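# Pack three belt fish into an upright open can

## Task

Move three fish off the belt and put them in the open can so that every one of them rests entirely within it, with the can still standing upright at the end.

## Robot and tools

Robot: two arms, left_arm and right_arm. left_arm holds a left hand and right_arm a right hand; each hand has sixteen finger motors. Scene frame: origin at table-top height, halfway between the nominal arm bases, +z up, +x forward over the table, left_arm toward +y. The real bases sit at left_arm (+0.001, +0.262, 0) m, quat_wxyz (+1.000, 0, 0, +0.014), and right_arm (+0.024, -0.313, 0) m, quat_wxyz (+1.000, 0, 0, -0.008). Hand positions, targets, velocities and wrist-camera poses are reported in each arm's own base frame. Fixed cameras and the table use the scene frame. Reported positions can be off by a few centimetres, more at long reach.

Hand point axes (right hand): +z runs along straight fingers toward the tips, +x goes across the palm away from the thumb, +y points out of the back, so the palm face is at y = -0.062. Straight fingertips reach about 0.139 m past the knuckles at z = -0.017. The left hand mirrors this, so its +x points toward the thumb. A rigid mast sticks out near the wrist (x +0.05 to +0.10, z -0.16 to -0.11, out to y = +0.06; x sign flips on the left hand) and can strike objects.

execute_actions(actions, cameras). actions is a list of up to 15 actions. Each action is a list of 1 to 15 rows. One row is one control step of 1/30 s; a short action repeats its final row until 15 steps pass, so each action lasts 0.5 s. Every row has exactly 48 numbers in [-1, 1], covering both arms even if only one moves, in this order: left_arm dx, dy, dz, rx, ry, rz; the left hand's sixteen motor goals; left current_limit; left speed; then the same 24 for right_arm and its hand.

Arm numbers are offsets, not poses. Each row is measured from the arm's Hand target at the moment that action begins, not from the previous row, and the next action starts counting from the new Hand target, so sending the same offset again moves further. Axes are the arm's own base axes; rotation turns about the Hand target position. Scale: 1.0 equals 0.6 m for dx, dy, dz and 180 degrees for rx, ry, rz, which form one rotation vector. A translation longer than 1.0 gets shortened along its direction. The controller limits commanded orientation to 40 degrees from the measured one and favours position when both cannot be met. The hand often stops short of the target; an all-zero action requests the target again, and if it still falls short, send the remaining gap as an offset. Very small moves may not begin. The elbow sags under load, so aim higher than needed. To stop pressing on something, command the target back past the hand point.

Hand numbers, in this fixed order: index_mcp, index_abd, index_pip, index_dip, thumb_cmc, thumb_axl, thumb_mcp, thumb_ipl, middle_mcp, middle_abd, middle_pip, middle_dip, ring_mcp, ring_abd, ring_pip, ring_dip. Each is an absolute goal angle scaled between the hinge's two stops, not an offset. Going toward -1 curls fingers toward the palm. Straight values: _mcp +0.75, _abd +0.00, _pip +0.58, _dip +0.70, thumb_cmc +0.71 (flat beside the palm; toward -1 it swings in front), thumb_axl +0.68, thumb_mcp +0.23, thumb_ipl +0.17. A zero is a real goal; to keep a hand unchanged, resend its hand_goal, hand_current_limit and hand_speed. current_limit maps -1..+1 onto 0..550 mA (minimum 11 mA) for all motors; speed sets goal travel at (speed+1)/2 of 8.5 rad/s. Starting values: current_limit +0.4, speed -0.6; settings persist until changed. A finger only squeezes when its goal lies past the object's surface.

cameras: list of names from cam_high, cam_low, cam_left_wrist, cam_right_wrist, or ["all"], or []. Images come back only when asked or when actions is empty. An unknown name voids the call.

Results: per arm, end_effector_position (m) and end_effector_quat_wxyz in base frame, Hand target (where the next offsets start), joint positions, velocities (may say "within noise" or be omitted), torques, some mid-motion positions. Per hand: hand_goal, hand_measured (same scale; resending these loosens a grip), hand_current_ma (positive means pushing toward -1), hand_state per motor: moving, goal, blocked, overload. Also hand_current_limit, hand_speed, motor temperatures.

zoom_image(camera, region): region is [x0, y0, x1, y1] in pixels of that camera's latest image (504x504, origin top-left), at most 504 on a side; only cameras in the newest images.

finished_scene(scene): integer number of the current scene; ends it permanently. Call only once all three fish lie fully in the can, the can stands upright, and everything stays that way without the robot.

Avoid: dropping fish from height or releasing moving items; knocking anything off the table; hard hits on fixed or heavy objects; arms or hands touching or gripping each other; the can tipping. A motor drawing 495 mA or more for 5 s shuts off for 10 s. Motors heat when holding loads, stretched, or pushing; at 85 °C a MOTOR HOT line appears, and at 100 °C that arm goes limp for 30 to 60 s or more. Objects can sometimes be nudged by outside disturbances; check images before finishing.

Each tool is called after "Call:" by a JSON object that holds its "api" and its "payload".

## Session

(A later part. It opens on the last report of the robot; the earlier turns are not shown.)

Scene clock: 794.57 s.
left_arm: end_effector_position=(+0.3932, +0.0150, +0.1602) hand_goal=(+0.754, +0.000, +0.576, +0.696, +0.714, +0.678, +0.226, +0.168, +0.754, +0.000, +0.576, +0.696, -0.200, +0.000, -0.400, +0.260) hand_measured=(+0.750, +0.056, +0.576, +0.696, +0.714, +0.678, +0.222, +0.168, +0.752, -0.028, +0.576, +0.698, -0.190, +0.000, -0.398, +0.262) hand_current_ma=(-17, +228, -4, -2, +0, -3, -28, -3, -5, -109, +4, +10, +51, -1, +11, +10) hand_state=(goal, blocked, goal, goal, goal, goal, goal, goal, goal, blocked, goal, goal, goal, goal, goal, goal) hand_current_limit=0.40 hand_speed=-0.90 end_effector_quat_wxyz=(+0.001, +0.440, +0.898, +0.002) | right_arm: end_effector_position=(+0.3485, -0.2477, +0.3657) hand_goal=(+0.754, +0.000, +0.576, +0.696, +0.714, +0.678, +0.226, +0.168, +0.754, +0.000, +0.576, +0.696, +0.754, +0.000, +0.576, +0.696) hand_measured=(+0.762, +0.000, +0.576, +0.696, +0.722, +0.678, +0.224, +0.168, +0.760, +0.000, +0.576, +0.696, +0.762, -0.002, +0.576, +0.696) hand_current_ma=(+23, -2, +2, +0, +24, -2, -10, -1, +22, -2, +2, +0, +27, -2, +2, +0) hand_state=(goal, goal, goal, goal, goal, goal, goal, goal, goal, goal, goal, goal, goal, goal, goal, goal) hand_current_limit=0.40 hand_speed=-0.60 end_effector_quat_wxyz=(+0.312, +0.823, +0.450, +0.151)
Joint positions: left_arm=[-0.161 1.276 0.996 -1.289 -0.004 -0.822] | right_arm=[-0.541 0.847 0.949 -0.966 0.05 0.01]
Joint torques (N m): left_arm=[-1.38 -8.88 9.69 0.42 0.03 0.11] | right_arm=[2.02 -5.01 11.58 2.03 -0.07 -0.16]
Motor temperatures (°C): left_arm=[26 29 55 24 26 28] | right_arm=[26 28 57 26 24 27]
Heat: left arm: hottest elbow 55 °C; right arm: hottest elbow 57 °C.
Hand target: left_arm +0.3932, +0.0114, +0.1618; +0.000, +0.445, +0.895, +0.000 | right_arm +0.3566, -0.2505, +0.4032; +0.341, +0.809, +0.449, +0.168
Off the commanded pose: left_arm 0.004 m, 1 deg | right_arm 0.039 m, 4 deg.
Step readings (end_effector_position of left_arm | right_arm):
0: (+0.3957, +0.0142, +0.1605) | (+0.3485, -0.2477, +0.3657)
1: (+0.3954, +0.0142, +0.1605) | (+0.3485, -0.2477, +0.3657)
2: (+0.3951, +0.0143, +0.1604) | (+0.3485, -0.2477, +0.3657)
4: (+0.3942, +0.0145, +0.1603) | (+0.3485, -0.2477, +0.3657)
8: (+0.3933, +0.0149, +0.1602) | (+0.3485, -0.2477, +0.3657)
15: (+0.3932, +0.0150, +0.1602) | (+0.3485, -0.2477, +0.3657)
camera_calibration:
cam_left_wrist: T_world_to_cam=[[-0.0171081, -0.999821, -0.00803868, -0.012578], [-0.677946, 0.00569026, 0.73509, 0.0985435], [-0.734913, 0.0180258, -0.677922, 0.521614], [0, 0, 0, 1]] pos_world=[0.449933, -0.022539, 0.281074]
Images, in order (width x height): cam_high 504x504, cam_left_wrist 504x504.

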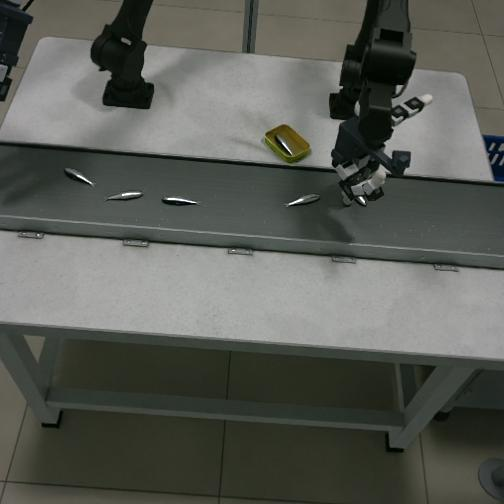

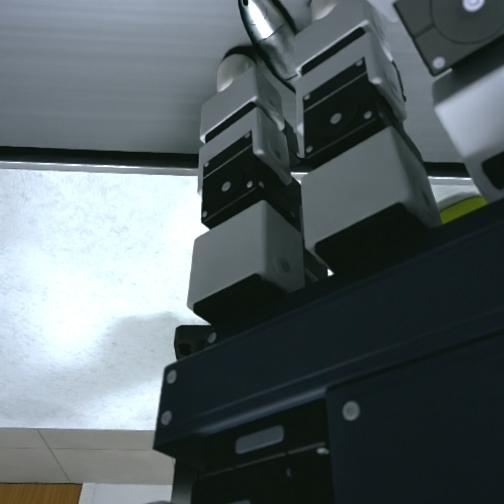

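Call:
{"api": "execute_actions", "payload": {"actions": [[[0,0,0.01,0,0,0,0.754,-0.04,0.576,0.696,0.714,0.678,0.226,0.168,0.754,0.04,0.576,0.696,-0.2,0,-0.4,0.26,0.6,-0.9,0,0,0,0,0,0,0.754,0,0.576,0.696,0.714,0.678,0.226,0.168,0.754,0,0.576,0.696,0.754,0,0.576,0.696,0.4,-0.6]]], "cameras": ["cam_high", "cam_left_wrist"]}}

Call:
{"api": "zoom_image", "payload": {"camera": "cam_left_wrist", "region": [200, 0, 360, 120]}}

Scene clock: 805.43 s.
left_arm: end_effector_position=(+0.3908, +0.0153, +0.1598) hand_goal=(+0.754, -0.040, +0.576, +0.696, +0.714, +0.678, +0.226, +0.168, +0.754, +0.040, +0.576, +0.696, -0.200, +0.000, -0.400, +0.260) hand_measured=(+0.748, -0.012, +0.574, +0.696, +0.714, +0.678, +0.222, +0.168, +0.750, +0.004, +0.574, +0.696, -0.190, +0.000, -0.398, +0.262) hand_current_ma=(-29, +114, -11, -3, +0, -3, -28, -3, -21, -150, -7, +1, +51, -1, +11, +10) hand_state=(goal, blocked, goal, goal, goal, goal, goal, goal, goal, blocked, goal, goal, goal, goal, goal, goal) hand_current_limit=0.60 hand_speed=-0.90 end_effector_quat_wxyz=(-0.004, +0.440, +0.898, +0.001) | right_arm: end_effector_position=(+0.3485, -0.2477, +0.3657) hand_goal=(+0.754, +0.000, +0.576, +0.696, +0.714, +0.678, +0.226, +0.168, +0.754, +0.000, +0.576, +0.696, +0.754, +0.000, +0.576, +0.696) hand_measured=(+0.762, +0.000, +0.576, +0.696, +0.722, +0.678, +0.224, +0.168, +0.760, +0.000, +0.576, +0.696, +0.762, -0.002, +0.576, +0.696) hand_current_ma=(+23, -2, +2, +0, +24, -2, -10, -1, +22, -2, +2, +0, +27, -2, +2, +0) hand_state=(goal, goal, goal, goal, goal, goal, goal, goal, goal, goal, goal, goal, goal, goal, goal, goal) hand_current_limit=0.40 hand_speed=-0.60 end_effector_quat_wxyz=(+0.312, +0.823, +0.450, +0.151)
Joint positions: left_arm=[-0.161 1.276 0.996 -1.299 -0.004 -0.822] | right_arm=[-0.541 0.847 0.949 -0.966 0.05 0.01]
Joint torques (N m): left_arm=[-1.26 -9.47 10.85 0.12 0.02 0.12] | right_arm=[1.38 -4.42 11.33 1.89 -0.1 -0.14]
Motor temperatures (°C): left_arm=[26 29 55 24 26 28] | right_arm=[26 28 57 26 24 27]
Heat: left arm: hottest elbow 55 °C; right arm: hottest elbow 57 °C.
Hand target: left_arm +0.3932, +0.0114, +0.1678; +0.000, +0.445, +0.895, +0.000 | right_arm +0.3566, -0.2505, +0.4032; +0.341, +0.809, +0.449, +0.168
Off the commanded pose: left_arm 0.009 m, 1 deg | right_arm 0.039 m, 4 deg.
Step readings (end_effector_position of left_arm | right_arm):
0: (+0.3932, +0.0150, +0.1602) | (+0.3485, -0.2477, +0.3657)
1: (+0.3926, +0.0151, +0.1601) | (+0.3485, -0.2477, +0.3657)
2: (+0.3920, +0.0152, +0.1600) | (+0.3485, -0.2477, +0.3657)
4: (+0.3911, +0.0153, +0.1599) | (+0.3485, -0.2477, +0.3657)
8: (+0.3908, +0.0153, +0.1598) | (+0.3485, -0.2477, +0.3657)
15: (+0.3908, +0.0153, +0.1598) | (+0.3485, -0.2477, +0.3657)
camera_calibration:
cam_left_wrist: T_world_to_cam=[[-0.0176504, -0.999799, -0.00946763, -0.0117633], [-0.670686, 0.00481647, 0.741726, 0.0933954], [-0.741531, 0.0194416, -0.670636, 0.520954], [0, 0, 0, 1]] pos_world=[0.448735, -0.0223389, 0.279986]
Images, in order (width x height): cam_high 504x504, cam_left_wrist 504x504.

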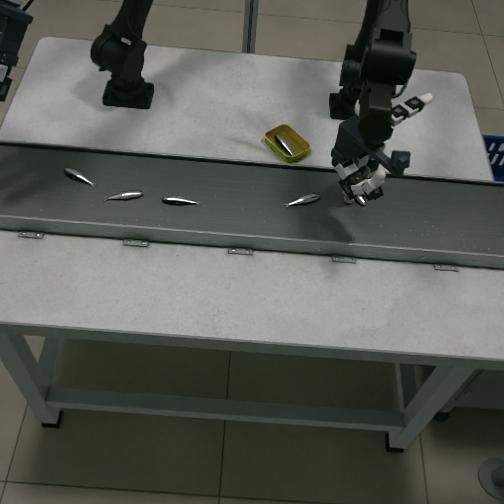

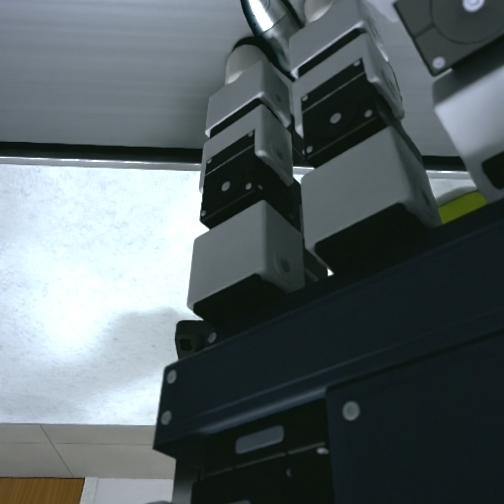

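Scaled by 3.150 from the camera's 504x504 image, which has a finer 720x720 frame.

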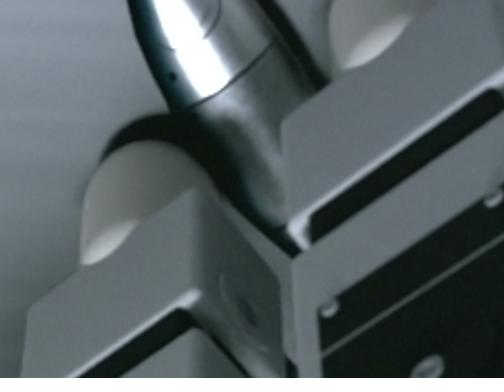

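Call:
{"api": "execute_actions", "payload": {"actions": [[[0,0,0,0,0,0,0.754,-0.25,0.576,0.696,0.714,0.678,0.226,0.168,0.754,0.25,0.576,0.696,-0.2,0,-0.4,0.26,0.75,-0.9,0,0,0,0,0,0,0.754,0,0.576,0.696,0.714,0.678,0.226,0.168,0.754,0,0.576,0.696,0.754,0,0.576,0.696,0.4,-0.6]],[[0,0,0,0,0,0,0.754,-0.25,0.576,0.696,0.714,0.678,0.226,0.168,0.754,0.25,0.576,0.696,-0.2,0,-0.4,0.26,0.75,-0.9,0,0,0,0,0,0,0.754,0,0.576,0.696,0.714,0.678,0.226,0.168,0.754,0,0.576,0.696,0.754,0,0.576,0.696,0.4,-0.6]]], "cameras": ["cam_left_wrist"]}}

Call:
{"api": "zoom_image", "payload": {"camera": "cam_left_wrist", "region": [200, 0, 360, 120]}}

Scene clock: 817.87 s.
left_arm: end_effector_position=(+0.3908, +0.0153, +0.1598) hand_goal=(+0.754, -0.250, +0.576, +0.696, +0.714, +0.678, +0.226, +0.168, +0.754, +0.250, +0.576, +0.696, -0.200, +0.000, -0.400, +0.260) hand_measured=(+0.748, -0.056, +0.574, +0.696, +0.714, +0.678, +0.222, +0.168, +0.748, +0.040, +0.574, +0.696, -0.190, +0.000, -0.398, +0.262) hand_current_ma=(-29, +481, -11, -3, +0, -3, -28, -3, -24, -481, -9, +0, +51, -1, +11, +10) hand_state=(goal, blocked, goal, goal, goal, goal, goal, goal, goal, blocked, goal, goal, goal, goal, goal, goal) hand_current_limit=0.75 hand_speed=-0.90 end_effector_quat_wxyz=(-0.004, +0.440, +0.898, +0.001) | right_arm: end_effector_position=(+0.3485, -0.2477, +0.3657) hand_goal=(+0.754, +0.000, +0.576, +0.696, +0.714, +0.678, +0.226, +0.168, +0.754, +0.000, +0.576, +0.696, +0.754, +0.000, +0.576, +0.696) hand_measured=(+0.762, +0.000, +0.576, +0.696, +0.722, +0.678, +0.224, +0.168, +0.760, +0.000, +0.576, +0.696, +0.762, -0.002, +0.576, +0.696) hand_current_ma=(+23, -2, +2, +0, +24, -2, -10, -1, +22, -2, +2, +0, +27, -2, +2, +0) hand_state=(goal, goal, goal, goal, goal, goal, goal, goal, goal, goal, goal, goal, goal, goal, goal, goal) hand_current_limit=0.40 hand_speed=-0.60 end_effector_quat_wxyz=(+0.312, +0.823, +0.450, +0.151)
Joint positions: left_arm=[-0.161 1.276 0.996 -1.299 -0.004 -0.822] | right_arm=[-0.541 0.847 0.949 -0.966 0.05 0.01]
Joint torques (N m): left_arm=[-1.26 -9.52 10.8 0.13 -0.01 0.11] | right_arm=[1.85 -4.66 11.47 2.07 -0.01 -0.22]
Motor temperatures (°C): left_arm=[26 29 55 24 26 28] | right_arm=[26 28 58 26 24 27]
Heat: left arm: hottest elbow 55 °C; right arm: hottest elbow 58 °C.
Hand target: left_arm +0.3932, +0.0114, +0.1678; +0.000, +0.445, +0.895, +0.000 | right_arm +0.3566, -0.2505, +0.4032; +0.341, +0.809, +0.449, +0.168
Off the commanded pose: left_arm 0.009 m, 1 deg | right_arm 0.039 m, 4 deg.
Step readings (end_effector_position of left_arm | right_arm):
0: (+0.3908, +0.0153, +0.1598) | (+0.3485, -0.2477, +0.3657)
1: (+0.3908, +0.0153, +0.1598) | (+0.3485, -0.2477, +0.3657)
2: (+0.3908, +0.0153, +0.1598) | (+0.3485, -0.2477, +0.3657)
4: (+0.3908, +0.0153, +0.1598) | (+0.3485, -0.2477, +0.3657)
8: (+0.3908, +0.0153, +0.1598) | (+0.3485, -0.2477, +0.3657)
15: (+0.3908, +0.0153, +0.1598) | (+0.3485, -0.2477, +0.3657)
16: (+0.3908, +0.0153, +0.1598) | (+0.3485, -0.2477, +0.3657)
17: (+0.3908, +0.0153, +0.1598) | (+0.3485, -0.2477, +0.3657)
19: (+0.3908, +0.0153, +0.1598) | (+0.3485, -0.2477, +0.3657)
23: (+0.3908, +0.0153, +0.1598) | (+0.3485, -0.2477, +0.3657)
30: (+0.3908, +0.0153, +0.1598) | (+0.3485, -0.2477, +0.3657)
camera_calibration:
cam_left_wrist: T_world_to_cam=[[-0.0176214, -0.999804, -0.00904456, -0.0118948], [-0.67068, 0.00511071, 0.741729, 0.093398], [-0.741538, 0.0191363, -0.670638, 0.520951], [0, 0, 0, 1]] pos_world=[0.448735, -0.0223388, 0.279986]
Images, in order (width x height): cam_left_wrist 504x504.

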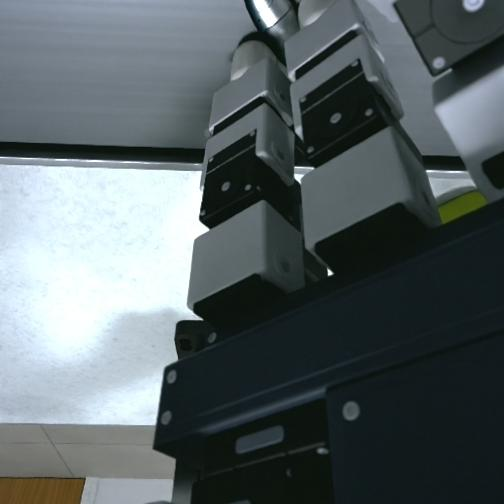

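Scaled by 3.150 from the camera's 504x504 image, which has a finer 720x720 frame.

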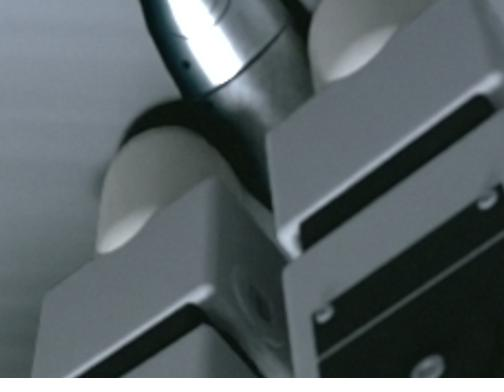

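Call:
{"api": "execute_actions", "payload": {"actions": [[[0,0,0.04,0,0,0,0.754,-0.25,0.576,0.696,0.714,0.678,0.226,0.168,0.754,0.25,0.576,0.696,-0.2,0,-0.4,0.26,0.75,-0.9,0,0,0,0,0,0,0.754,0,0.576,0.696,0.714,0.678,0.226,0.168,0.754,0,0.576,0.696,0.754,0,0.576,0.696,0.4,-0.6]],[[0,0,0.05,0,0,0,0.754,-0.25,0.576,0.696,0.714,0.678,0.226,0.168,0.754,0.25,0.576,0.696,-0.2,0,-0.4,0.26,0.75,-0.9,0,0,0,0,0,0,0.754,0,0.576,0.696,0.714,0.678,0.226,0.168,0.754,0,0.576,0.696,0.754,0,0.576,0.696,0.4,-0.6]],[[0,0,0.05,0,0,0,0.754,-0.25,0.576,0.696,0.714,0.678,0.226,0.168,0.754,0.25,0.576,0.696,-0.2,0,-0.4,0.26,0.75,-0.9,0,0,0,0,0,0,0.754,0,0.576,0.696,0.714,0.678,0.226,0.168,0.754,0,0.576,0.696,0.754,0,0.576,0.696,0.4,-0.6]],[[0,0,0.05,0,0,0,0.754,-0.25,0.576,0.696,0.714,0.678,0.226,0.168,0.754,0.25,0.576,0.696,-0.2,0,-0.4,0.26,0.75,-0.9,0,0,0,0,0,0,0.754,0,0.576,0.696,0.714,0.678,0.226,0.168,0.754,0,0.576,0.696,0.754,0,0.576,0.696,0.4,-0.6]]], "cameras": ["cam_left_wrist", "cam_high"]}}

Call:
{"api": "zoom_image", "payload": {"camera": "cam_high", "region": [310, 130, 410, 230]}}

Call:
{"api": "zoom_image", "payload": {"camera": "cam_left_wrist", "region": [200, 0, 360, 120]}}

Scene clock: 837.57 s.
left_arm: end_effector_position=(+0.3844, +0.0161, +0.2596) hand_goal=(+0.754, -0.250, +0.576, +0.696, +0.714, +0.678, +0.226, +0.168, +0.754, +0.250, +0.576, +0.696, -0.200, +0.000, -0.400, +0.260) hand_measured=(+0.752, -0.058, +0.574, +0.696, +0.714, +0.678, +0.220, +0.168, +0.750, +0.040, +0.574, +0.696, -0.190, +0.000, -0.398, +0.262) hand_current_ma=(-6, +481, -8, -3, -1, -3, -31, -3, -18, -481, -10, +0, +51, -1, +11, +10) hand_state=(goal, blocked, goal, goal, goal, goal, goal, goal, goal, blocked, goal, goal, goal, goal, goal, goal) hand_current_limit=0.75 hand_speed=-0.90 end_effector_quat_wxyz=(-0.021, +0.441, +0.897, -0.005) | right_arm: end_effector_position=(+0.3485, -0.2477, +0.3657) hand_goal=(+0.754, +0.000, +0.576, +0.696, +0.714, +0.678, +0.226, +0.168, +0.754, +0.000, +0.576, +0.696, +0.754, +0.000, +0.576, +0.696) hand_measured=(+0.762, +0.000, +0.576, +0.696, +0.722, +0.678, +0.224, +0.168, +0.760, +0.000, +0.576, +0.696, +0.762, -0.002, +0.576, +0.696) hand_current_ma=(+23, -2, +2, +0, +24, -2, -10, -1, +22, -2, +2, +0, +27, -2, +2, +0) hand_state=(goal, goal, goal, goal, goal, goal, goal, goal, goal, goal, goal, goal, goal, goal, goal, goal) hand_current_limit=0.40 hand_speed=-0.60 end_effector_quat_wxyz=(+0.312, +0.823, +0.450, +0.151)
Joint positions: left_arm=[-0.161 1.243 1.236 -1.607 -0.003 -0.82] | right_arm=[-0.541 0.847 0.949 -0.966 0.05 0.01]
Joint torques (N m): left_arm=[-1.26 -9.11 13.89 0.09 -0.03 0.09] | right_arm=[1.32 -4.95 11.38 2.13 -0.04 -0.17]
Motor temperatures (°C): left_arm=[26 29 55 24 26 28] | right_arm=[26 28 58 26 24 27]
Heat: left arm: hottest elbow 55 °C; right arm: hottest elbow 58 °C.
Hand target: left_arm +0.3932, +0.0114, +0.2819; +0.000, +0.445, +0.895, +0.000 | right_arm +0.3566, -0.2505, +0.4032; +0.341, +0.809, +0.449, +0.168
Off the commanded pose: left_arm 0.024 m, 3 deg | right_arm 0.039 m, 4 deg.
Step readings (end_effector_position of left_arm | right_arm):
0: (+0.3908, +0.0153, +0.1598) | (+0.3485, -0.2477, +0.3657)
1: (+0.3892, +0.0155, +0.1609) | (+0.3485, -0.2477, +0.3657)
2: (+0.3867, +0.0159, +0.1619) | (+0.3485, -0.2477, +0.3657)
4: (+0.3805, +0.0168, +0.1628) | (+0.3485, -0.2477, +0.3657)
8: (+0.3769, +0.0174, +0.1631) | (+0.3485, -0.2477, +0.3657)
15: (+0.3767, +0.0175, +0.1630) | (+0.3485, -0.2477, +0.3657)
16: (+0.3757, +0.0176, +0.1655) | (+0.3485, -0.2477, +0.3657)
17: (+0.3740, +0.0179, +0.1690) | (+0.3485, -0.2477, +0.3657)
19: (+0.3736, +0.0180, +0.1793) | (+0.3485, -0.2477, +0.3657)
23: (+0.3811, +0.0167, +0.1974) | (+0.3485, -0.2477, +0.3657)
30: (+0.3820, +0.0166, +0.2003) | (+0.3485, -0.2477, +0.3657)
31: (+0.3807, +0.0168, +0.2025) | (+0.3485, -0.2477, +0.3657)
32: (+0.3787, +0.0170, +0.2057) | (+0.3485, -0.2477, +0.3657)
34: (+0.3767, +0.0174, +0.2141) | (+0.3485, -0.2477, +0.3657)
38: (+0.3828, +0.0164, +0.2276) | (+0.3485, -0.2477, +0.3657)
45: (+0.3829, +0.0164, +0.2288) | (+0.3485, -0.2477, +0.3657)
46: (+0.3815, +0.0166, +0.2310) | (+0.3485, -0.2477, +0.3657)
47: (+0.3797, +0.0169, +0.2343) | (+0.3485, -0.2477, +0.3657)
49: (+0.3780, +0.0171, +0.2435) | (+0.3485, -0.2477, +0.3657)
53: (+0.3846, +0.0161, +0.2585) | (+0.3485, -0.2477, +0.3657)
60: (+0.3844, +0.0161, +0.2596) | (+0.3485, -0.2477, +0.3657)
camera_calibration:
cam_left_wrist: T_world_to_cam=[[-0.0198613, -0.999714, -0.0133367, -0.0083297], [-0.644192, 0.00259458, 0.764859, -0.00110109], [-0.764606, 0.0237825, -0.64406, 0.585033], [0, 0, 0, 1]] pos_world=[0.446445, -0.022238, 0.377528]
Images, in order (width x height): cam_high 504x504, cam_left_wrist 504x504.

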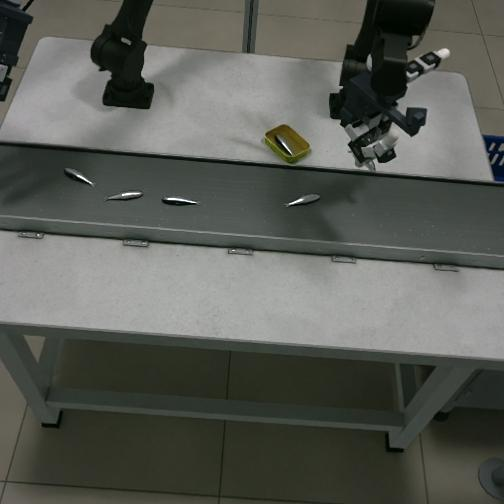

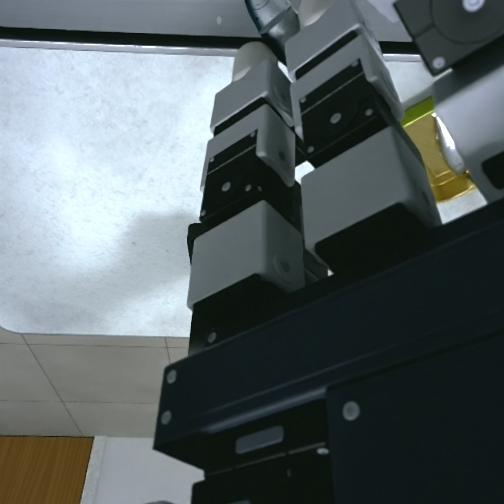

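Scaled by 5.040 from the camera's 504x504 image, which has a finer 720x720 frame.

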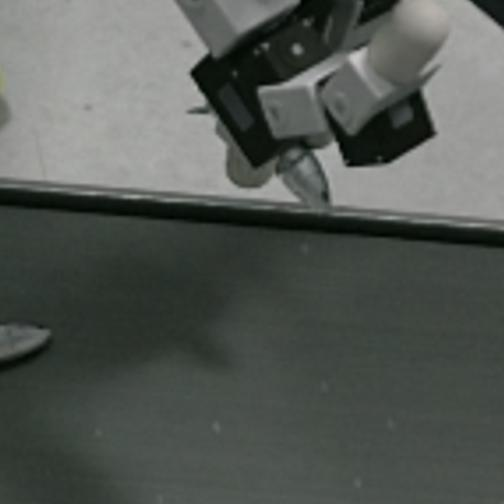

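Scaled by 3.150 from the camera's 504x504 image, which has a finer 720x720 frame.

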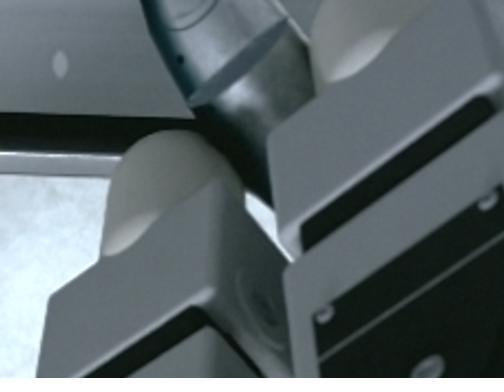

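Call:
{"api": "zoom_image", "payload": {"camera": "cam_high", "region": [258, 115, 318, 175]}}

Call:
{"api": "zoom_image", "payload": {"camera": "cam_left_wrist", "region": [384, 80, 504, 220]}}

Scaled by 8.400 from the camera's 504x504 image, which has a finer 720x720 frame.

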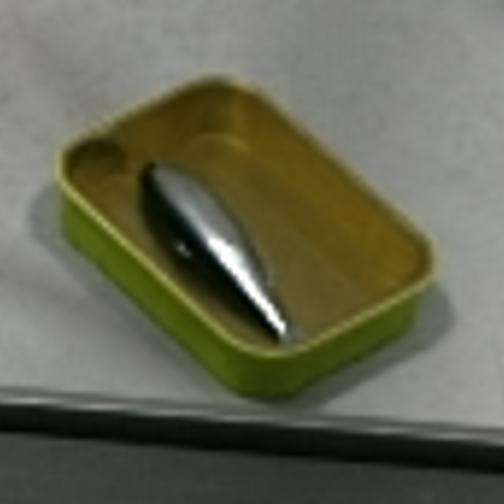

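Scaled by 3.600 from the camera's 504x504 image, which has a finer 720x720 frame.

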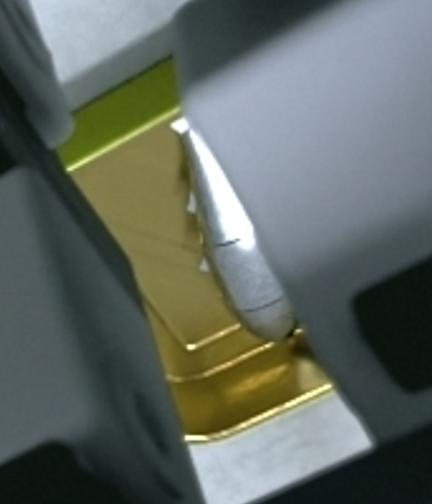

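Call:
{"api": "execute_actions", "payload": {"actions": [[[-0.0692,-0.056,0,0,0,-0.0042,0.754,-0.25,0.576,0.696,0.714,0.678,0.226,0.168,0.754,0.25,0.576,0.696,-0.2,0,-0.4,0.26,0.75,-0.9,0,0,0,0,0,0,0.754,0,0.576,0.696,0.714,0.678,0.226,0.168,0.754,0,0.576,0.696,0.754,0,0.576,0.696,0.4,-0.6]],[[-0.0692,-0.056,0,0,0,-0.0042,0.754,-0.25,0.576,0.696,0.714,0.678,0.226,0.168,0.754,0.25,0.576,0.696,-0.2,0,-0.4,0.26,0.75,-0.9,0,0,0,0,0,0,0.754,0,0.576,0.696,0.714,0.678,0.226,0.168,0.754,0,0.576,0.696,0.754,0,0.576,0.696,0.4,-0.6]],[[-0.0692,-0.056,0,0,0,-0.0042,0.754,-0.25,0.576,0.696,0.714,0.678,0.226,0.168,0.754,0.25,0.576,0.696,-0.2,0,-0.4,0.26,0.75,-0.9,0,0,0,0,0,0,0.754,0,0.576,0.696,0.714,0.678,0.226,0.168,0.754,0,0.576,0.696,0.754,0,0.576,0.696,0.4,-0.6]],[[-0.0692,-0.056,-0.03,0,0,-0.0042,0.754,-0.25,0.576,0.696,0.714,0.678,0.226,0.168,0.754,0.25,0.576,0.696,-0.2,0,-0.4,0.26,0.75,-0.9,0,0,0,0,0,0,0.754,0,0.576,0.696,0.714,0.678,0.226,0.168,0.754,0,0.576,0.696,0.754,0,0.576,0.696,0.4,-0.6]],[[0,0,-0.05,0,0,0,0.754,-0.25,0.576,0.696,0.714,0.678,0.226,0.168,0.754,0.25,0.576,0.696,-0.2,0,-0.4,0.26,0.75,-0.9,0,0,0,0,0,0,0.754,0,0.576,0.696,0.714,0.678,0.226,0.168,0.754,0,0.576,0.696,0.754,0,0.576,0.696,0.4,-0.6]]], "cameras": ["cam_left_wrist", "cam_high"]}}

Call:
{"api": "zoom_image", "payload": {"camera": "cam_high", "region": [250, 90, 330, 170]}}

Call:
{"api": "zoom_image", "payload": {"camera": "cam_left_wrist", "region": [180, 0, 340, 120]}}

Scene clock: 944.00 s.
left_arm: end_effector_position=(+0.2239, -0.1226, +0.2309) hand_goal=(+0.754, -0.250, +0.576, +0.696, +0.714, +0.678, +0.226, +0.168, +0.754, +0.250, +0.576, +0.696, -0.200, +0.000, -0.400, +0.260) hand_measured=(+0.754, -0.058, +0.576, +0.696, +0.712, +0.678, +0.222, +0.168, +0.750, +0.040, +0.574, +0.696, -0.190, +0.000, -0.398, +0.262) hand_current_ma=(+3, +481, -4, -3, -5, -3, -27, -3, -14, -481, -12, +0, +43, -1, +11, +10) hand_state=(goal, blocked, goal, goal, goal, goal, goal, goal, goal, blocked, goal, goal, goal, goal, goal, goal) hand_current_limit=0.75 hand_speed=-0.90 end_effector_quat_wxyz=(-0.011, +0.475, +0.880, +0.003) | right_arm: end_effector_position=(+0.3485, -0.2477, +0.3657) hand_goal=(+0.754, +0.000, +0.576, +0.696, +0.714, +0.678, +0.226, +0.168, +0.754, +0.000, +0.576, +0.696, +0.754, +0.000, +0.576, +0.696) hand_measured=(+0.762, +0.000, +0.576, +0.696, +0.722, +0.678, +0.224, +0.168, +0.760, +0.000, +0.576, +0.696, +0.762, -0.002, +0.576, +0.696) hand_current_ma=(+23, -2, +2, +0, +24, -2, -10, -1, +22, -2, +2, +0, +27, -2, +2, +0) hand_state=(goal, goal, goal, goal, goal, goal, goal, goal, goal, goal, goal, goal, goal, goal, goal, goal) hand_current_limit=0.40 hand_speed=-0.60 end_effector_quat_wxyz=(+0.312, +0.823, +0.450, +0.151)
Joint positions: left_arm=[-0.847 1 0.98 -1.574 0.002 -1.428] | right_arm=[-0.541 0.847 0.949 -0.966 0.05 0.01]
Joint torques (N m): left_arm=[-0.09 -5.89 9.87 1.22 -0.25 0] | right_arm=[0.85 -4.6 11.47 2.22 -0.03 -0.2]
Motor temperatures (°C): left_arm=[26 29 62 24 26 28] | right_arm=[26 28 58 27 24 27]
Heat: left arm: hottest elbow 62 °C; right arm: hottest elbow 58 °C.
Hand target: left_arm +0.2272, -0.1229, +0.2338; +0.000, +0.469, +0.883, +0.000 | right_arm +0.3566, -0.2505, +0.4032; +0.341, +0.809, +0.449, +0.168
Off the commanded pose: left_arm 0.005 m, 2 deg | right_arm 0.039 m, 4 deg.
Step readings (end_effector_position of left_arm | right_arm):
0: (+0.3844, +0.0161, +0.2596) | (+0.3485, -0.2477, +0.3657)
1: (+0.3819, +0.0132, +0.2602) | (+0.3485, -0.2477, +0.3657)
2: (+0.3786, +0.0101, +0.2606) | (+0.3485, -0.2477, +0.3657)
4: (+0.3680, -0.0066, +0.2642) | (+0.3485, -0.2477, +0.3657)
8: (+0.3566, -0.0273, +0.2774) | (+0.3485, -0.2477, +0.3657)
15: (+0.3536, -0.0259, +0.2802) | (+0.3485, -0.2477, +0.3657)
16: (+0.3498, -0.0278, +0.2794) | (+0.3485, -0.2477, +0.3657)
17: (+0.3453, -0.0302, +0.2785) | (+0.3485, -0.2477, +0.3657)
19: (+0.3299, -0.0447, +0.2747) | (+0.3485, -0.2477, +0.3657)
23: (+0.3157, -0.0619, +0.2775) | (+0.3485, -0.2477, +0.3657)
30: (+0.3134, -0.0600, +0.2789) | (+0.3485, -0.2477, +0.3657)
31: (+0.3096, -0.0618, +0.2780) | (+0.3485, -0.2477, +0.3657)
32: (+0.3051, -0.0648, +0.2778) | (+0.3485, -0.2477, +0.3657)
34: (+0.2897, -0.0805, +0.2755) | (+0.3485, -0.2477, +0.3657)
38: (+0.2742, -0.0971, +0.2783) | (+0.3485, -0.2477, +0.3657)
45: (+0.2720, -0.0946, +0.2793) | (+0.3485, -0.2477, +0.3657)
46: (+0.2678, -0.0959, +0.2766) | (+0.3485, -0.2477, +0.3657)
47: (+0.2628, -0.0993, +0.2743) | (+0.3485, -0.2477, +0.3657)
49: (+0.2448, -0.1137, +0.2652) | (+0.3485, -0.2477, +0.3657)
53: (+0.2275, -0.1275, +0.2596) | (+0.3485, -0.2477, +0.3657)
60: (+0.2257, -0.1245, +0.2604) | (+0.3485, -0.2477, +0.3657)
61: (+0.2257, -0.1245, +0.2564) | (+0.3485, -0.2477, +0.3657)
62: (+0.2270, -0.1260, +0.2523) | (+0.3485, -0.2477, +0.3657)
64: (+0.2264, -0.1253, +0.2401) | (+0.3485, -0.2477, +0.3657)
68: (+0.2230, -0.1216, +0.2310) | (+0.3485, -0.2477, +0.3657)
75: (+0.2239, -0.1226, +0.2309) | (+0.3485, -0.2477, +0.3657)
camera_calibration:
cam_left_wrist: T_world_to_cam=[[-0.0965281, -0.995159, -0.0184886, -0.131637], [-0.659904, 0.0500812, 0.749679, -0.069376], [-0.745124, 0.0845658, -0.661543, 0.454271], [0, 0, 0, 1]] pos_world=[0.28, -0.165941, 0.350096]
Images, in order (width x height): cam_high 504x504, cam_left_wrist 504x504.

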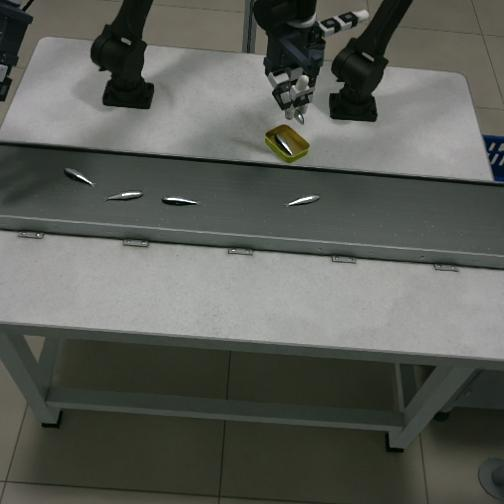

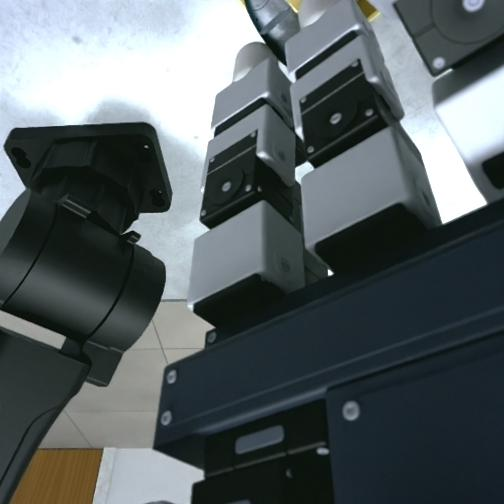

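Scaled by 6.300 from the camera's 504x504 image, which has a finer 720x720 frame.

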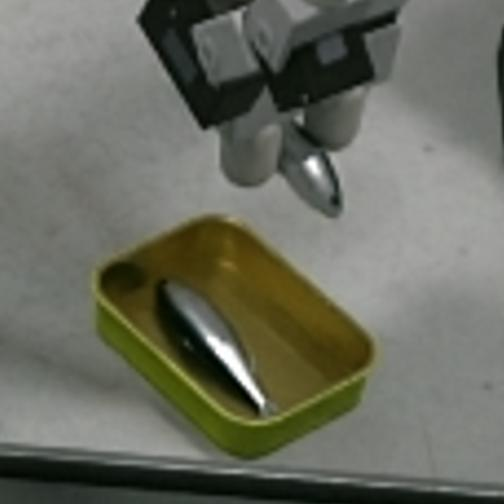

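Scaled by 3.150 from the camera's 504x504 image, which has a finer 720x720 frame.

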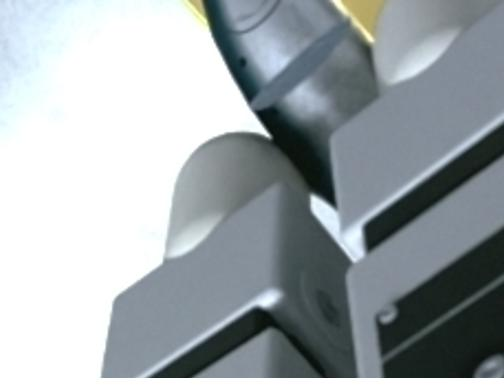

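Call:
{"api": "execute_actions", "payload": {"actions": [[[0.003,0.001,-0.05,0,0,0,0.754,-0.25,0.576,0.696,0.714,0.678,0.226,0.168,0.754,0.25,0.576,0.696,-0.2,0,-0.4,0.26,0.75,-0.9,0,0,0,0,0,0,0.754,0,0.576,0.696,0.714,0.678,0.226,0.168,0.754,0,0.576,0.696,0.754,0,0.576,0.696,0.4,-0.6]],[[0,0,-0.05,0,0,0,0.754,-0.25,0.576,0.696,0.714,0.678,0.226,0.168,0.754,0.25,0.576,0.696,-0.2,0,-0.4,0.26,0.75,-0.9,0,0,0,0,0,0,0.754,0,0.576,0.696,0.714,0.678,0.226,0.168,0.754,0,0.576,0.696,0.754,0,0.576,0.696,0.4,-0.6]],[[0,0,-0.02,0,0,0,0.754,-0.25,0.576,0.696,0.714,0.678,0.226,0.168,0.754,0.25,0.576,0.696,-0.2,0,-0.4,0.26,0.75,-0.9,0,0,0,0,0,0,0.754,0,0.576,0.696,0.714,0.678,0.226,0.168,0.754,0,0.576,0.696,0.754,0,0.576,0.696,0.4,-0.6]]], "cameras": ["cam_left_wrist", "cam_high"]}}

Call:
{"api": "zoom_image", "payload": {"camera": "cam_high", "region": [250, 90, 330, 170]}}

Call:
{"api": "zoom_image", "payload": {"camera": "cam_left_wrist", "region": [180, 0, 340, 120]}}

Scene clock: 973.97 s.
left_arm: end_effector_position=(+0.2254, -0.1233, +0.1656) hand_goal=(+0.754, -0.250, +0.576, +0.696, +0.714, +0.678, +0.226, +0.168, +0.754, +0.250, +0.576, +0.696, -0.200, +0.000, -0.400, +0.260) hand_measured=(+0.754, -0.058, +0.576, +0.696, +0.714, +0.678, +0.222, +0.168, +0.750, +0.040, +0.574, +0.696, -0.190, +0.000, -0.398, +0.262) hand_current_ma=(+3, +481, -4, -3, -4, -3, -23, -3, -14, -481, -12, +0, +43, -1, +11, +10) hand_state=(goal, blocked, goal, goal, goal, goal, goal, goal, goal, blocked, goal, goal, goal, goal, goal, goal) hand_current_limit=0.75 hand_speed=-0.90 end_effector_quat_wxyz=(+0.001, +0.474, +0.881, -0.001) | right_arm: end_effector_position=(+0.3485, -0.2477, +0.3657) hand_goal=(+0.754, +0.000, +0.576, +0.696, +0.714, +0.678, +0.226, +0.168, +0.754, +0.000, +0.576, +0.696, +0.754, +0.000, +0.576, +0.696) hand_measured=(+0.762, +0.000, +0.576, +0.696, +0.722, +0.678, +0.224, +0.168, +0.760, +0.000, +0.576, +0.696, +0.762, -0.002, +0.576, +0.696) hand_current_ma=(+23, -2, +2, +0, +24, -2, -10, -1, +22, -2, +2, +0, +27, -2, +2, +0) hand_state=(goal, goal, goal, goal, goal, goal, goal, goal, goal, goal, goal, goal, goal, goal, goal, goal) hand_current_limit=0.40 hand_speed=-0.60 end_effector_quat_wxyz=(+0.312, +0.823, +0.450, +0.151)
Joint positions: left_arm=[-0.844 1.007 0.813 -1.375 0.002 -1.428] | right_arm=[-0.541 0.847 0.949 -0.966 0.05 0.01]
Joint torques (N m): left_arm=[0.09 -4.01 9.09 1.35 -0.24 0.06] | right_arm=[1.03 -4.66 11.63 2.1 -0.06 -0.17]
Motor temperatures (°C): left_arm=[26 29 60 24 26 28] | right_arm=[26 28 59 27 24 27]
Heat: left arm: hottest elbow 60 °C; right arm: hottest elbow 59 °C.
Hand target: left_arm +0.2290, -0.1223, +0.1618; +0.000, +0.469, +0.883, +0.000 | right_arm +0.3566, -0.2505, +0.4032; +0.341, +0.809, +0.449, +0.168
Off the commanded pose: left_arm 0.005 m, 1 deg | right_arm 0.039 m, 4 deg.
Step readings (end_effector_position of left_arm | right_arm):
0: (+0.2239, -0.1226, +0.2309) | (+0.3485, -0.2477, +0.3657)
1: (+0.2242, -0.1228, +0.2273) | (+0.3485, -0.2477, +0.3657)
2: (+0.2260, -0.1247, +0.2234) | (+0.3485, -0.2477, +0.3657)
4: (+0.2260, -0.1244, +0.2120) | (+0.3485, -0.2477, +0.3657)
8: (+0.2231, -0.1209, +0.2035) | (+0.3485, -0.2477, +0.3657)
15: (+0.2242, -0.1220, +0.2034) | (+0.3485, -0.2477, +0.3657)
16: (+0.2243, -0.1221, +0.1999) | (+0.3485, -0.2477, +0.3657)
17: (+0.2261, -0.1241, +0.1956) | (+0.3485, -0.2477, +0.3657)
19: (+0.2260, -0.1240, +0.1839) | (+0.3485, -0.2477, +0.3657)
23: (+0.2231, -0.1208, +0.1743) | (+0.3485, -0.2477, +0.3657)
30: (+0.2242, -0.1219, +0.1742) | (+0.3485, -0.2477, +0.3657)
31: (+0.2243, -0.1221, +0.1730) | (+0.3485, -0.2477, +0.3657)
32: (+0.2252, -0.1231, +0.1715) | (+0.3485, -0.2477, +0.3657)
34: (+0.2256, -0.1236, +0.1679) | (+0.3485, -0.2477, +0.3657)
38: (+0.2250, -0.1229, +0.1656) | (+0.3485, -0.2477, +0.3657)
45: (+0.2254, -0.1233, +0.1656) | (+0.3485, -0.2477, +0.3657)
camera_calibration:
cam_left_wrist: T_world_to_cam=[[-0.0936797, -0.995601, -0.00158741, -0.136878], [-0.672703, 0.0621214, 0.7373, -0.0130024], [-0.733958, 0.0701379, -0.675563, 0.410195], [0, 0, 0, 1]] pos_world=[0.279496, -0.164239, 0.286482]
Images, in order (width x height): cam_high 504x504, cam_left_wrist 504x504.

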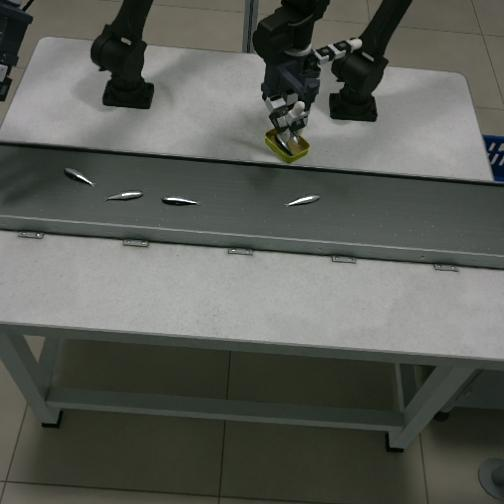

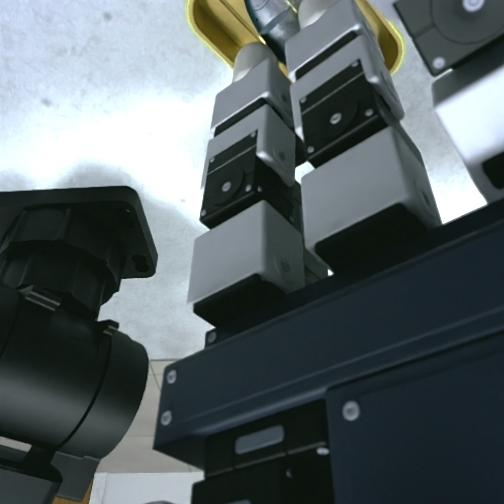

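Scaled by 6.300 from the camera's 504x504 image, which has a finer 720x720 frame.

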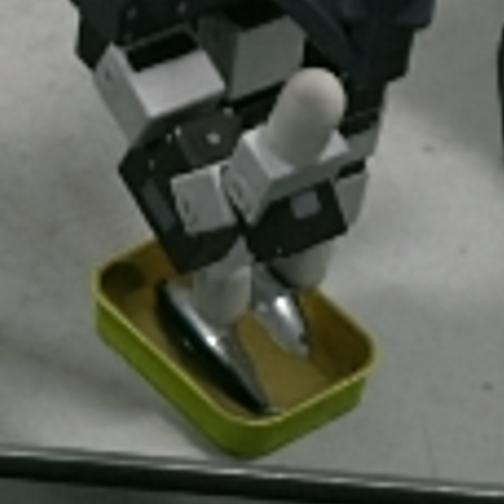

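Scaled by 3.150 from the camera's 504x504 image, which has a finer 720x720 frame.

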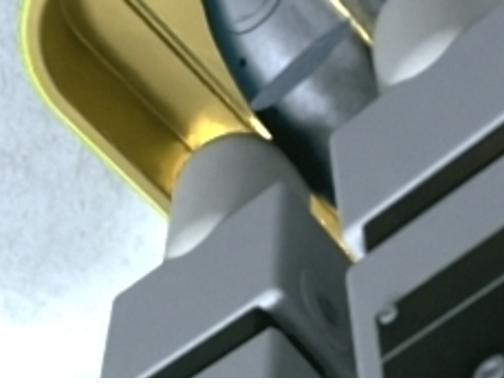

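Call:
{"api": "execute_actions", "payload": {"actions": [[[-0.001,0.009,-0.025,0,0,0,0.754,-0.25,0.576,0.696,0.714,0.678,0.226,0.168,0.754,0.25,0.576,0.696,-0.2,0,-0.4,0.26,0.75,-0.9,0,0,0,0,0,0,0.754,0,0.576,0.696,0.714,0.678,0.226,0.168,0.754,0,0.576,0.696,0.754,0,0.576,0.696,0.4,-0.6]]], "cameras": ["cam_left_wrist", "cam_high"]}}

Call:
{"api": "zoom_image", "payload": {"camera": "cam_high", "region": [250, 90, 330, 170]}}

Call:
{"api": "zoom_image", "payload": {"camera": "cam_left_wrist", "region": [180, 0, 340, 120]}}

Scene clock: 994.70 s.
left_arm: end_effector_position=(+0.2239, -0.1164, +0.1483) hand_goal=(+0.754, -0.250, +0.576, +0.696, +0.714, +0.678, +0.226, +0.168, +0.754, +0.250, +0.576, +0.696, -0.200, +0.000, -0.400, +0.260) hand_measured=(+0.754, -0.058, +0.576, +0.696, +0.714, +0.678, +0.222, +0.168, +0.750, +0.040, +0.574, +0.696, -0.190, +0.000, -0.398, +0.262) hand_current_ma=(+3, +481, -4, -3, -4, -3, -23, -3, -14, -481, -12, +0, +43, -1, +11, +10) hand_state=(goal, blocked, goal, goal, goal, goal, goal, goal, goal, blocked, goal, goal, goal, goal, goal, goal) hand_current_limit=0.75 hand_speed=-0.90 end_effector_quat_wxyz=(-0.003, +0.470, +0.883, +0.000) | right_arm: end_effector_position=(+0.3485, -0.2477, +0.3657) hand_goal=(+0.754, +0.000, +0.576, +0.696, +0.714, +0.678, +0.226, +0.168, +0.754, +0.000, +0.576, +0.696, +0.754, +0.000, +0.576, +0.696) hand_measured=(+0.762, +0.000, +0.576, +0.696, +0.722, +0.678, +0.224, +0.168, +0.760, +0.000, +0.576, +0.696, +0.762, -0.002, +0.576, +0.696) hand_current_ma=(+23, -2, +2, +0, +24, -2, -10, -1, +22, -2, +2, +0, +27, -2, +2, +0) hand_state=(goal, goal, goal, goal, goal, goal, goal, goal, goal, goal, goal, goal, goal, goal, goal, goal) hand_current_limit=0.40 hand_speed=-0.60 end_effector_quat_wxyz=(+0.312, +0.823, +0.450, +0.151)
Joint positions: left_arm=[-0.83 1.009 0.767 -1.335 0.002 -1.422] | right_arm=[-0.541 0.847 0.949 -0.966 0.05 0.01]
Joint torques (N m): left_arm=[-0.03 -4.13 9.36 1.29 -0.2 0.13] | right_arm=[1.2 -4.07 11.44 2.22 -0.06 -0.13]
Motor temperatures (°C): left_arm=[26 28 59 24 26 28] | right_arm=[26 28 59 27 24 27]
Heat: left arm: hottest elbow 59 °C; right arm: hottest elbow 59 °C.
Hand target: left_arm +0.2284, -0.1169, +0.1469; +0.000, +0.469, +0.883, +0.000 | right_arm +0.3566, -0.2505, +0.4032; +0.341, +0.809, +0.449, +0.168
Off the commanded pose: left_arm 0.005 m, 0 deg | right_arm 0.039 m, 4 deg.
Step readings (end_effector_position of left_arm | right_arm):
0: (+0.2254, -0.1233, +0.1656) | (+0.3485, -0.2477, +0.3657)
1: (+0.2252, -0.1228, +0.1634) | (+0.3485, -0.2477, +0.3657)
2: (+0.2262, -0.1232, +0.1608) | (+0.3485, -0.2477, +0.3657)
4: (+0.2258, -0.1206, +0.1539) | (+0.3485, -0.2477, +0.3657)
8: (+0.2232, -0.1157, +0.1484) | (+0.3485, -0.2477, +0.3657)
15: (+0.2239, -0.1164, +0.1483) | (+0.3485, -0.2477, +0.3657)
camera_calibration:
cam_left_wrist: T_world_to_cam=[[-0.0857259, -0.996294, -0.00701819, -0.131363], [-0.669589, 0.0523956, 0.740882, -0.00398271], [-0.737768, 0.0682121, -0.671599, 0.397048], [0, 0, 0, 1]] pos_world=[0.279001, -0.157751, 0.268685]
Images, in order (width x height): cam_high 504x504, cam_left_wrist 504x504.

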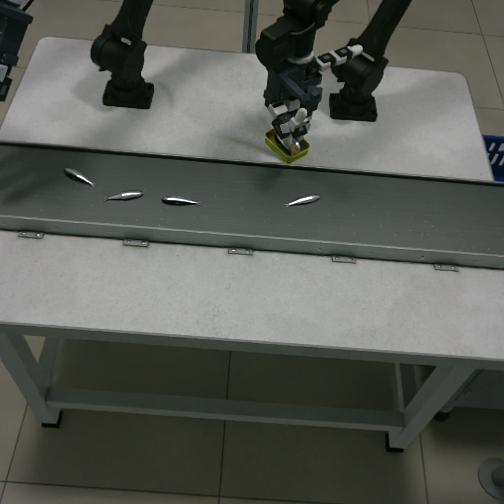

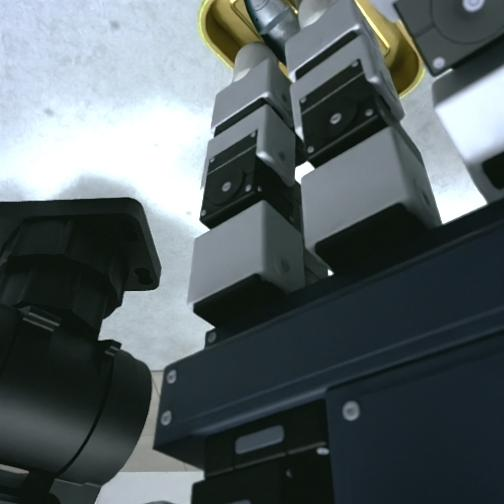

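Scaled by 6.300 from the camera's 504x504 image, which has a finer 720x720 frame.

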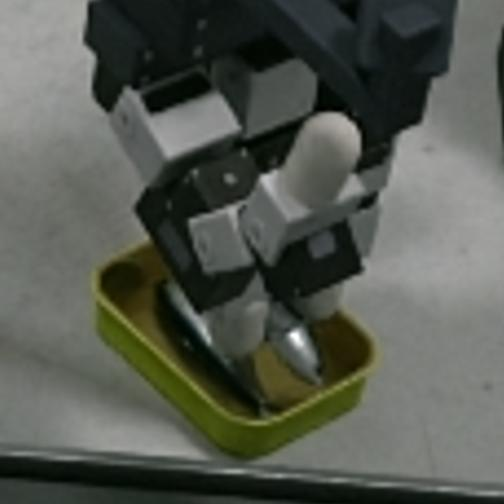

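Scaled by 3.150 from the camera's 504x504 image, which has a finer 720x720 frame.

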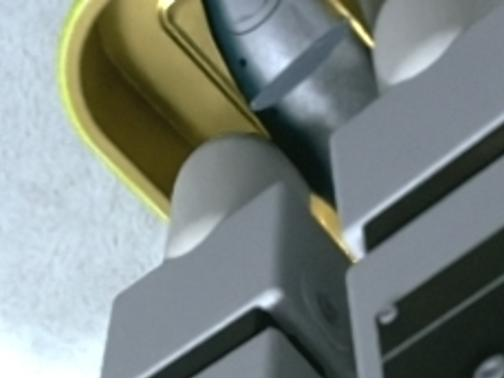

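Call:
{"api": "execute_actions", "payload": {"actions": [[[0.004,-0.009,-0.003,0,0,0,0.754,-0.25,0.576,0.696,0.714,0.678,0.226,0.168,0.754,0.25,0.576,0.696,-0.2,0,-0.4,0.26,0.75,-0.9,0,0,0,0,0,0,0.754,0,0.576,0.696,0.714,0.678,0.226,0.168,0.754,0,0.576,0.696,0.754,0,0.576,0.696,0.4,-0.6]]], "cameras": ["cam_left_wrist", "cam_high"]}}

Call:
{"api": "zoom_image", "payload": {"camera": "cam_high", "region": [250, 90, 330, 170]}}

Call:
{"api": "zoom_image", "payload": {"camera": "cam_left_wrist", "region": [180, 0, 440, 120]}}

Scene clock: 1012.10 s.
left_arm: end_effector_position=(+0.2261, -0.1189, +0.1448) hand_goal=(+0.754, -0.250, +0.576, +0.696, +0.714, +0.678, +0.226, +0.168, +0.754, +0.250, +0.576, +0.696, -0.200, +0.000, -0.400, +0.260) hand_measured=(+0.754, -0.058, +0.576, +0.696, +0.714, +0.678, +0.222, +0.168, +0.750, +0.040, +0.574, +0.696, -0.190, +0.000, -0.398, +0.262) hand_current_ma=(+3, +481, -4, -3, -4, -3, -23, -3, -14, -481, -12, +0, +43, -1, +11, +10) hand_state=(goal, blocked, goal, goal, goal, goal, goal, goal, goal, blocked, goal, goal, goal, goal, goal, goal) hand_current_limit=0.75 hand_speed=-0.90 end_effector_quat_wxyz=(-0.005, +0.470, +0.883, +0.001) | right_arm: end_effector_position=(+0.3485, -0.2477, +0.3657) hand_goal=(+0.754, +0.000, +0.576, +0.696, +0.714, +0.678, +0.226, +0.168, +0.754, +0.000, +0.576, +0.696, +0.754, +0.000, +0.576, +0.696) hand_measured=(+0.762, +0.000, +0.576, +0.696, +0.722, +0.678, +0.224, +0.168, +0.760, +0.000, +0.576, +0.696, +0.762, -0.002, +0.576, +0.696) hand_current_ma=(+23, -2, +2, +0, +24, -2, -10, -1, +22, -2, +2, +0, +27, -2, +2, +0) hand_state=(goal, goal, goal, goal, goal, goal, goal, goal, goal, goal, goal, goal, goal, goal, goal, goal) hand_current_limit=0.40 hand_speed=-0.60 end_effector_quat_wxyz=(+0.312, +0.823, +0.450, +0.151)
Joint positions: left_arm=[-0.83 1.024 0.767 -1.323 0.002 -1.422] | right_arm=[-0.541 0.847 0.949 -0.966 0.05 0.01]
Joint torques (N m): left_arm=[-0.62 -4.13 9.99 1.26 -0.21 0.05] | right_arm=[1.49 -5.19 11.56 2.17 -0.03 -0.2]
Motor temperatures (°C): left_arm=[26 28 58 24 26 28] | right_arm=[26 28 59 27 24 27]
Heat: left arm: hottest elbow 58 °C; right arm: hottest elbow 59 °C.
Hand target: left_arm +0.2308, -0.1223, +0.1451; +0.000, +0.469, +0.883, +0.000 | right_arm +0.3566, -0.2505, +0.4032; +0.341, +0.809, +0.449, +0.168
Off the commanded pose: left_arm 0.006 m, 1 deg | right_arm 0.039 m, 4 deg.
Step readings (end_effector_position of left_arm | right_arm):
0: (+0.2239, -0.1164, +0.1483) | (+0.3485, -0.2477, +0.3657)
1: (+0.2242, -0.1167, +0.1481) | (+0.3485, -0.2477, +0.3657)
2: (+0.2246, -0.1172, +0.1477) | (+0.3485, -0.2477, +0.3657)
4: (+0.2257, -0.1184, +0.1463) | (+0.3485, -0.2477, +0.3657)
8: (+0.2261, -0.1189, +0.1448) | (+0.3485, -0.2477, +0.3657)
15: (+0.2261, -0.1189, +0.1448) | (+0.3485, -0.2477, +0.3657)
camera_calibration:
cam_left_wrist: T_world_to_cam=[[-0.0857764, -0.99627, -0.00936397, -0.133225], [-0.6679, 0.0505254, 0.742534, -0.000640254], [-0.739292, 0.0699461, -0.669743, 0.396808], [0, 0, 0, 1]] pos_world=[0.281502, -0.160451, 0.264987]
Images, in order (width x height): cam_high 504x504, cam_left_wrist 504x504.

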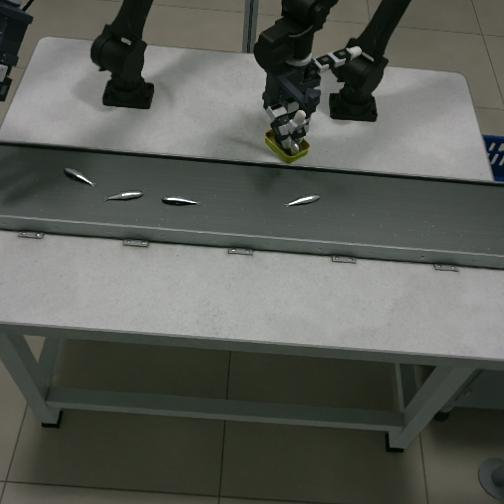

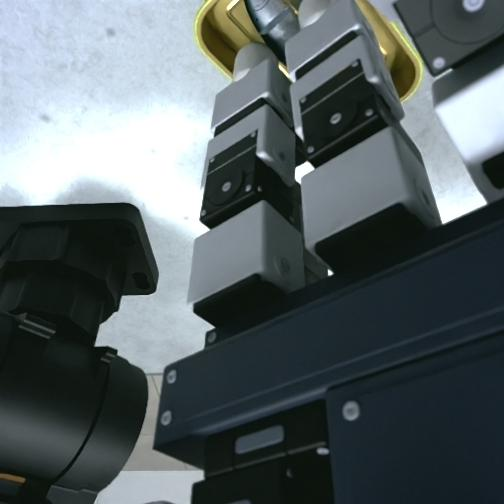

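Scaled by 6.300 from the camera's 504x504 image, which has a finer 720x720 frame.

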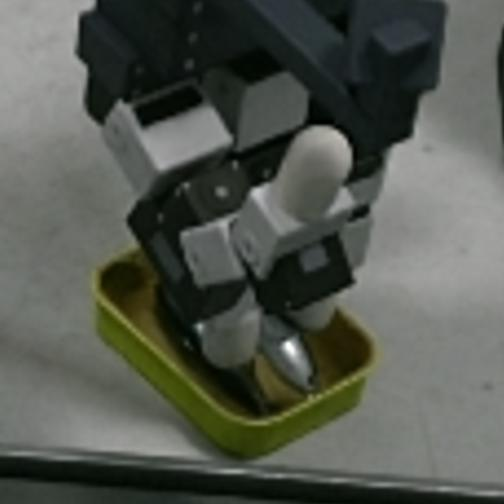

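Scaled by 1.938 from the camera's 504x504 image, which has a finer 720x720 frame.

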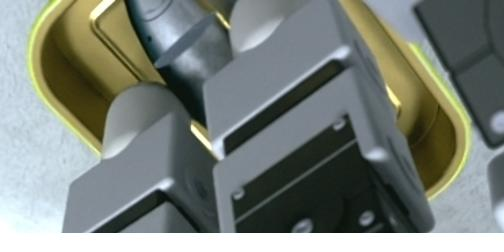

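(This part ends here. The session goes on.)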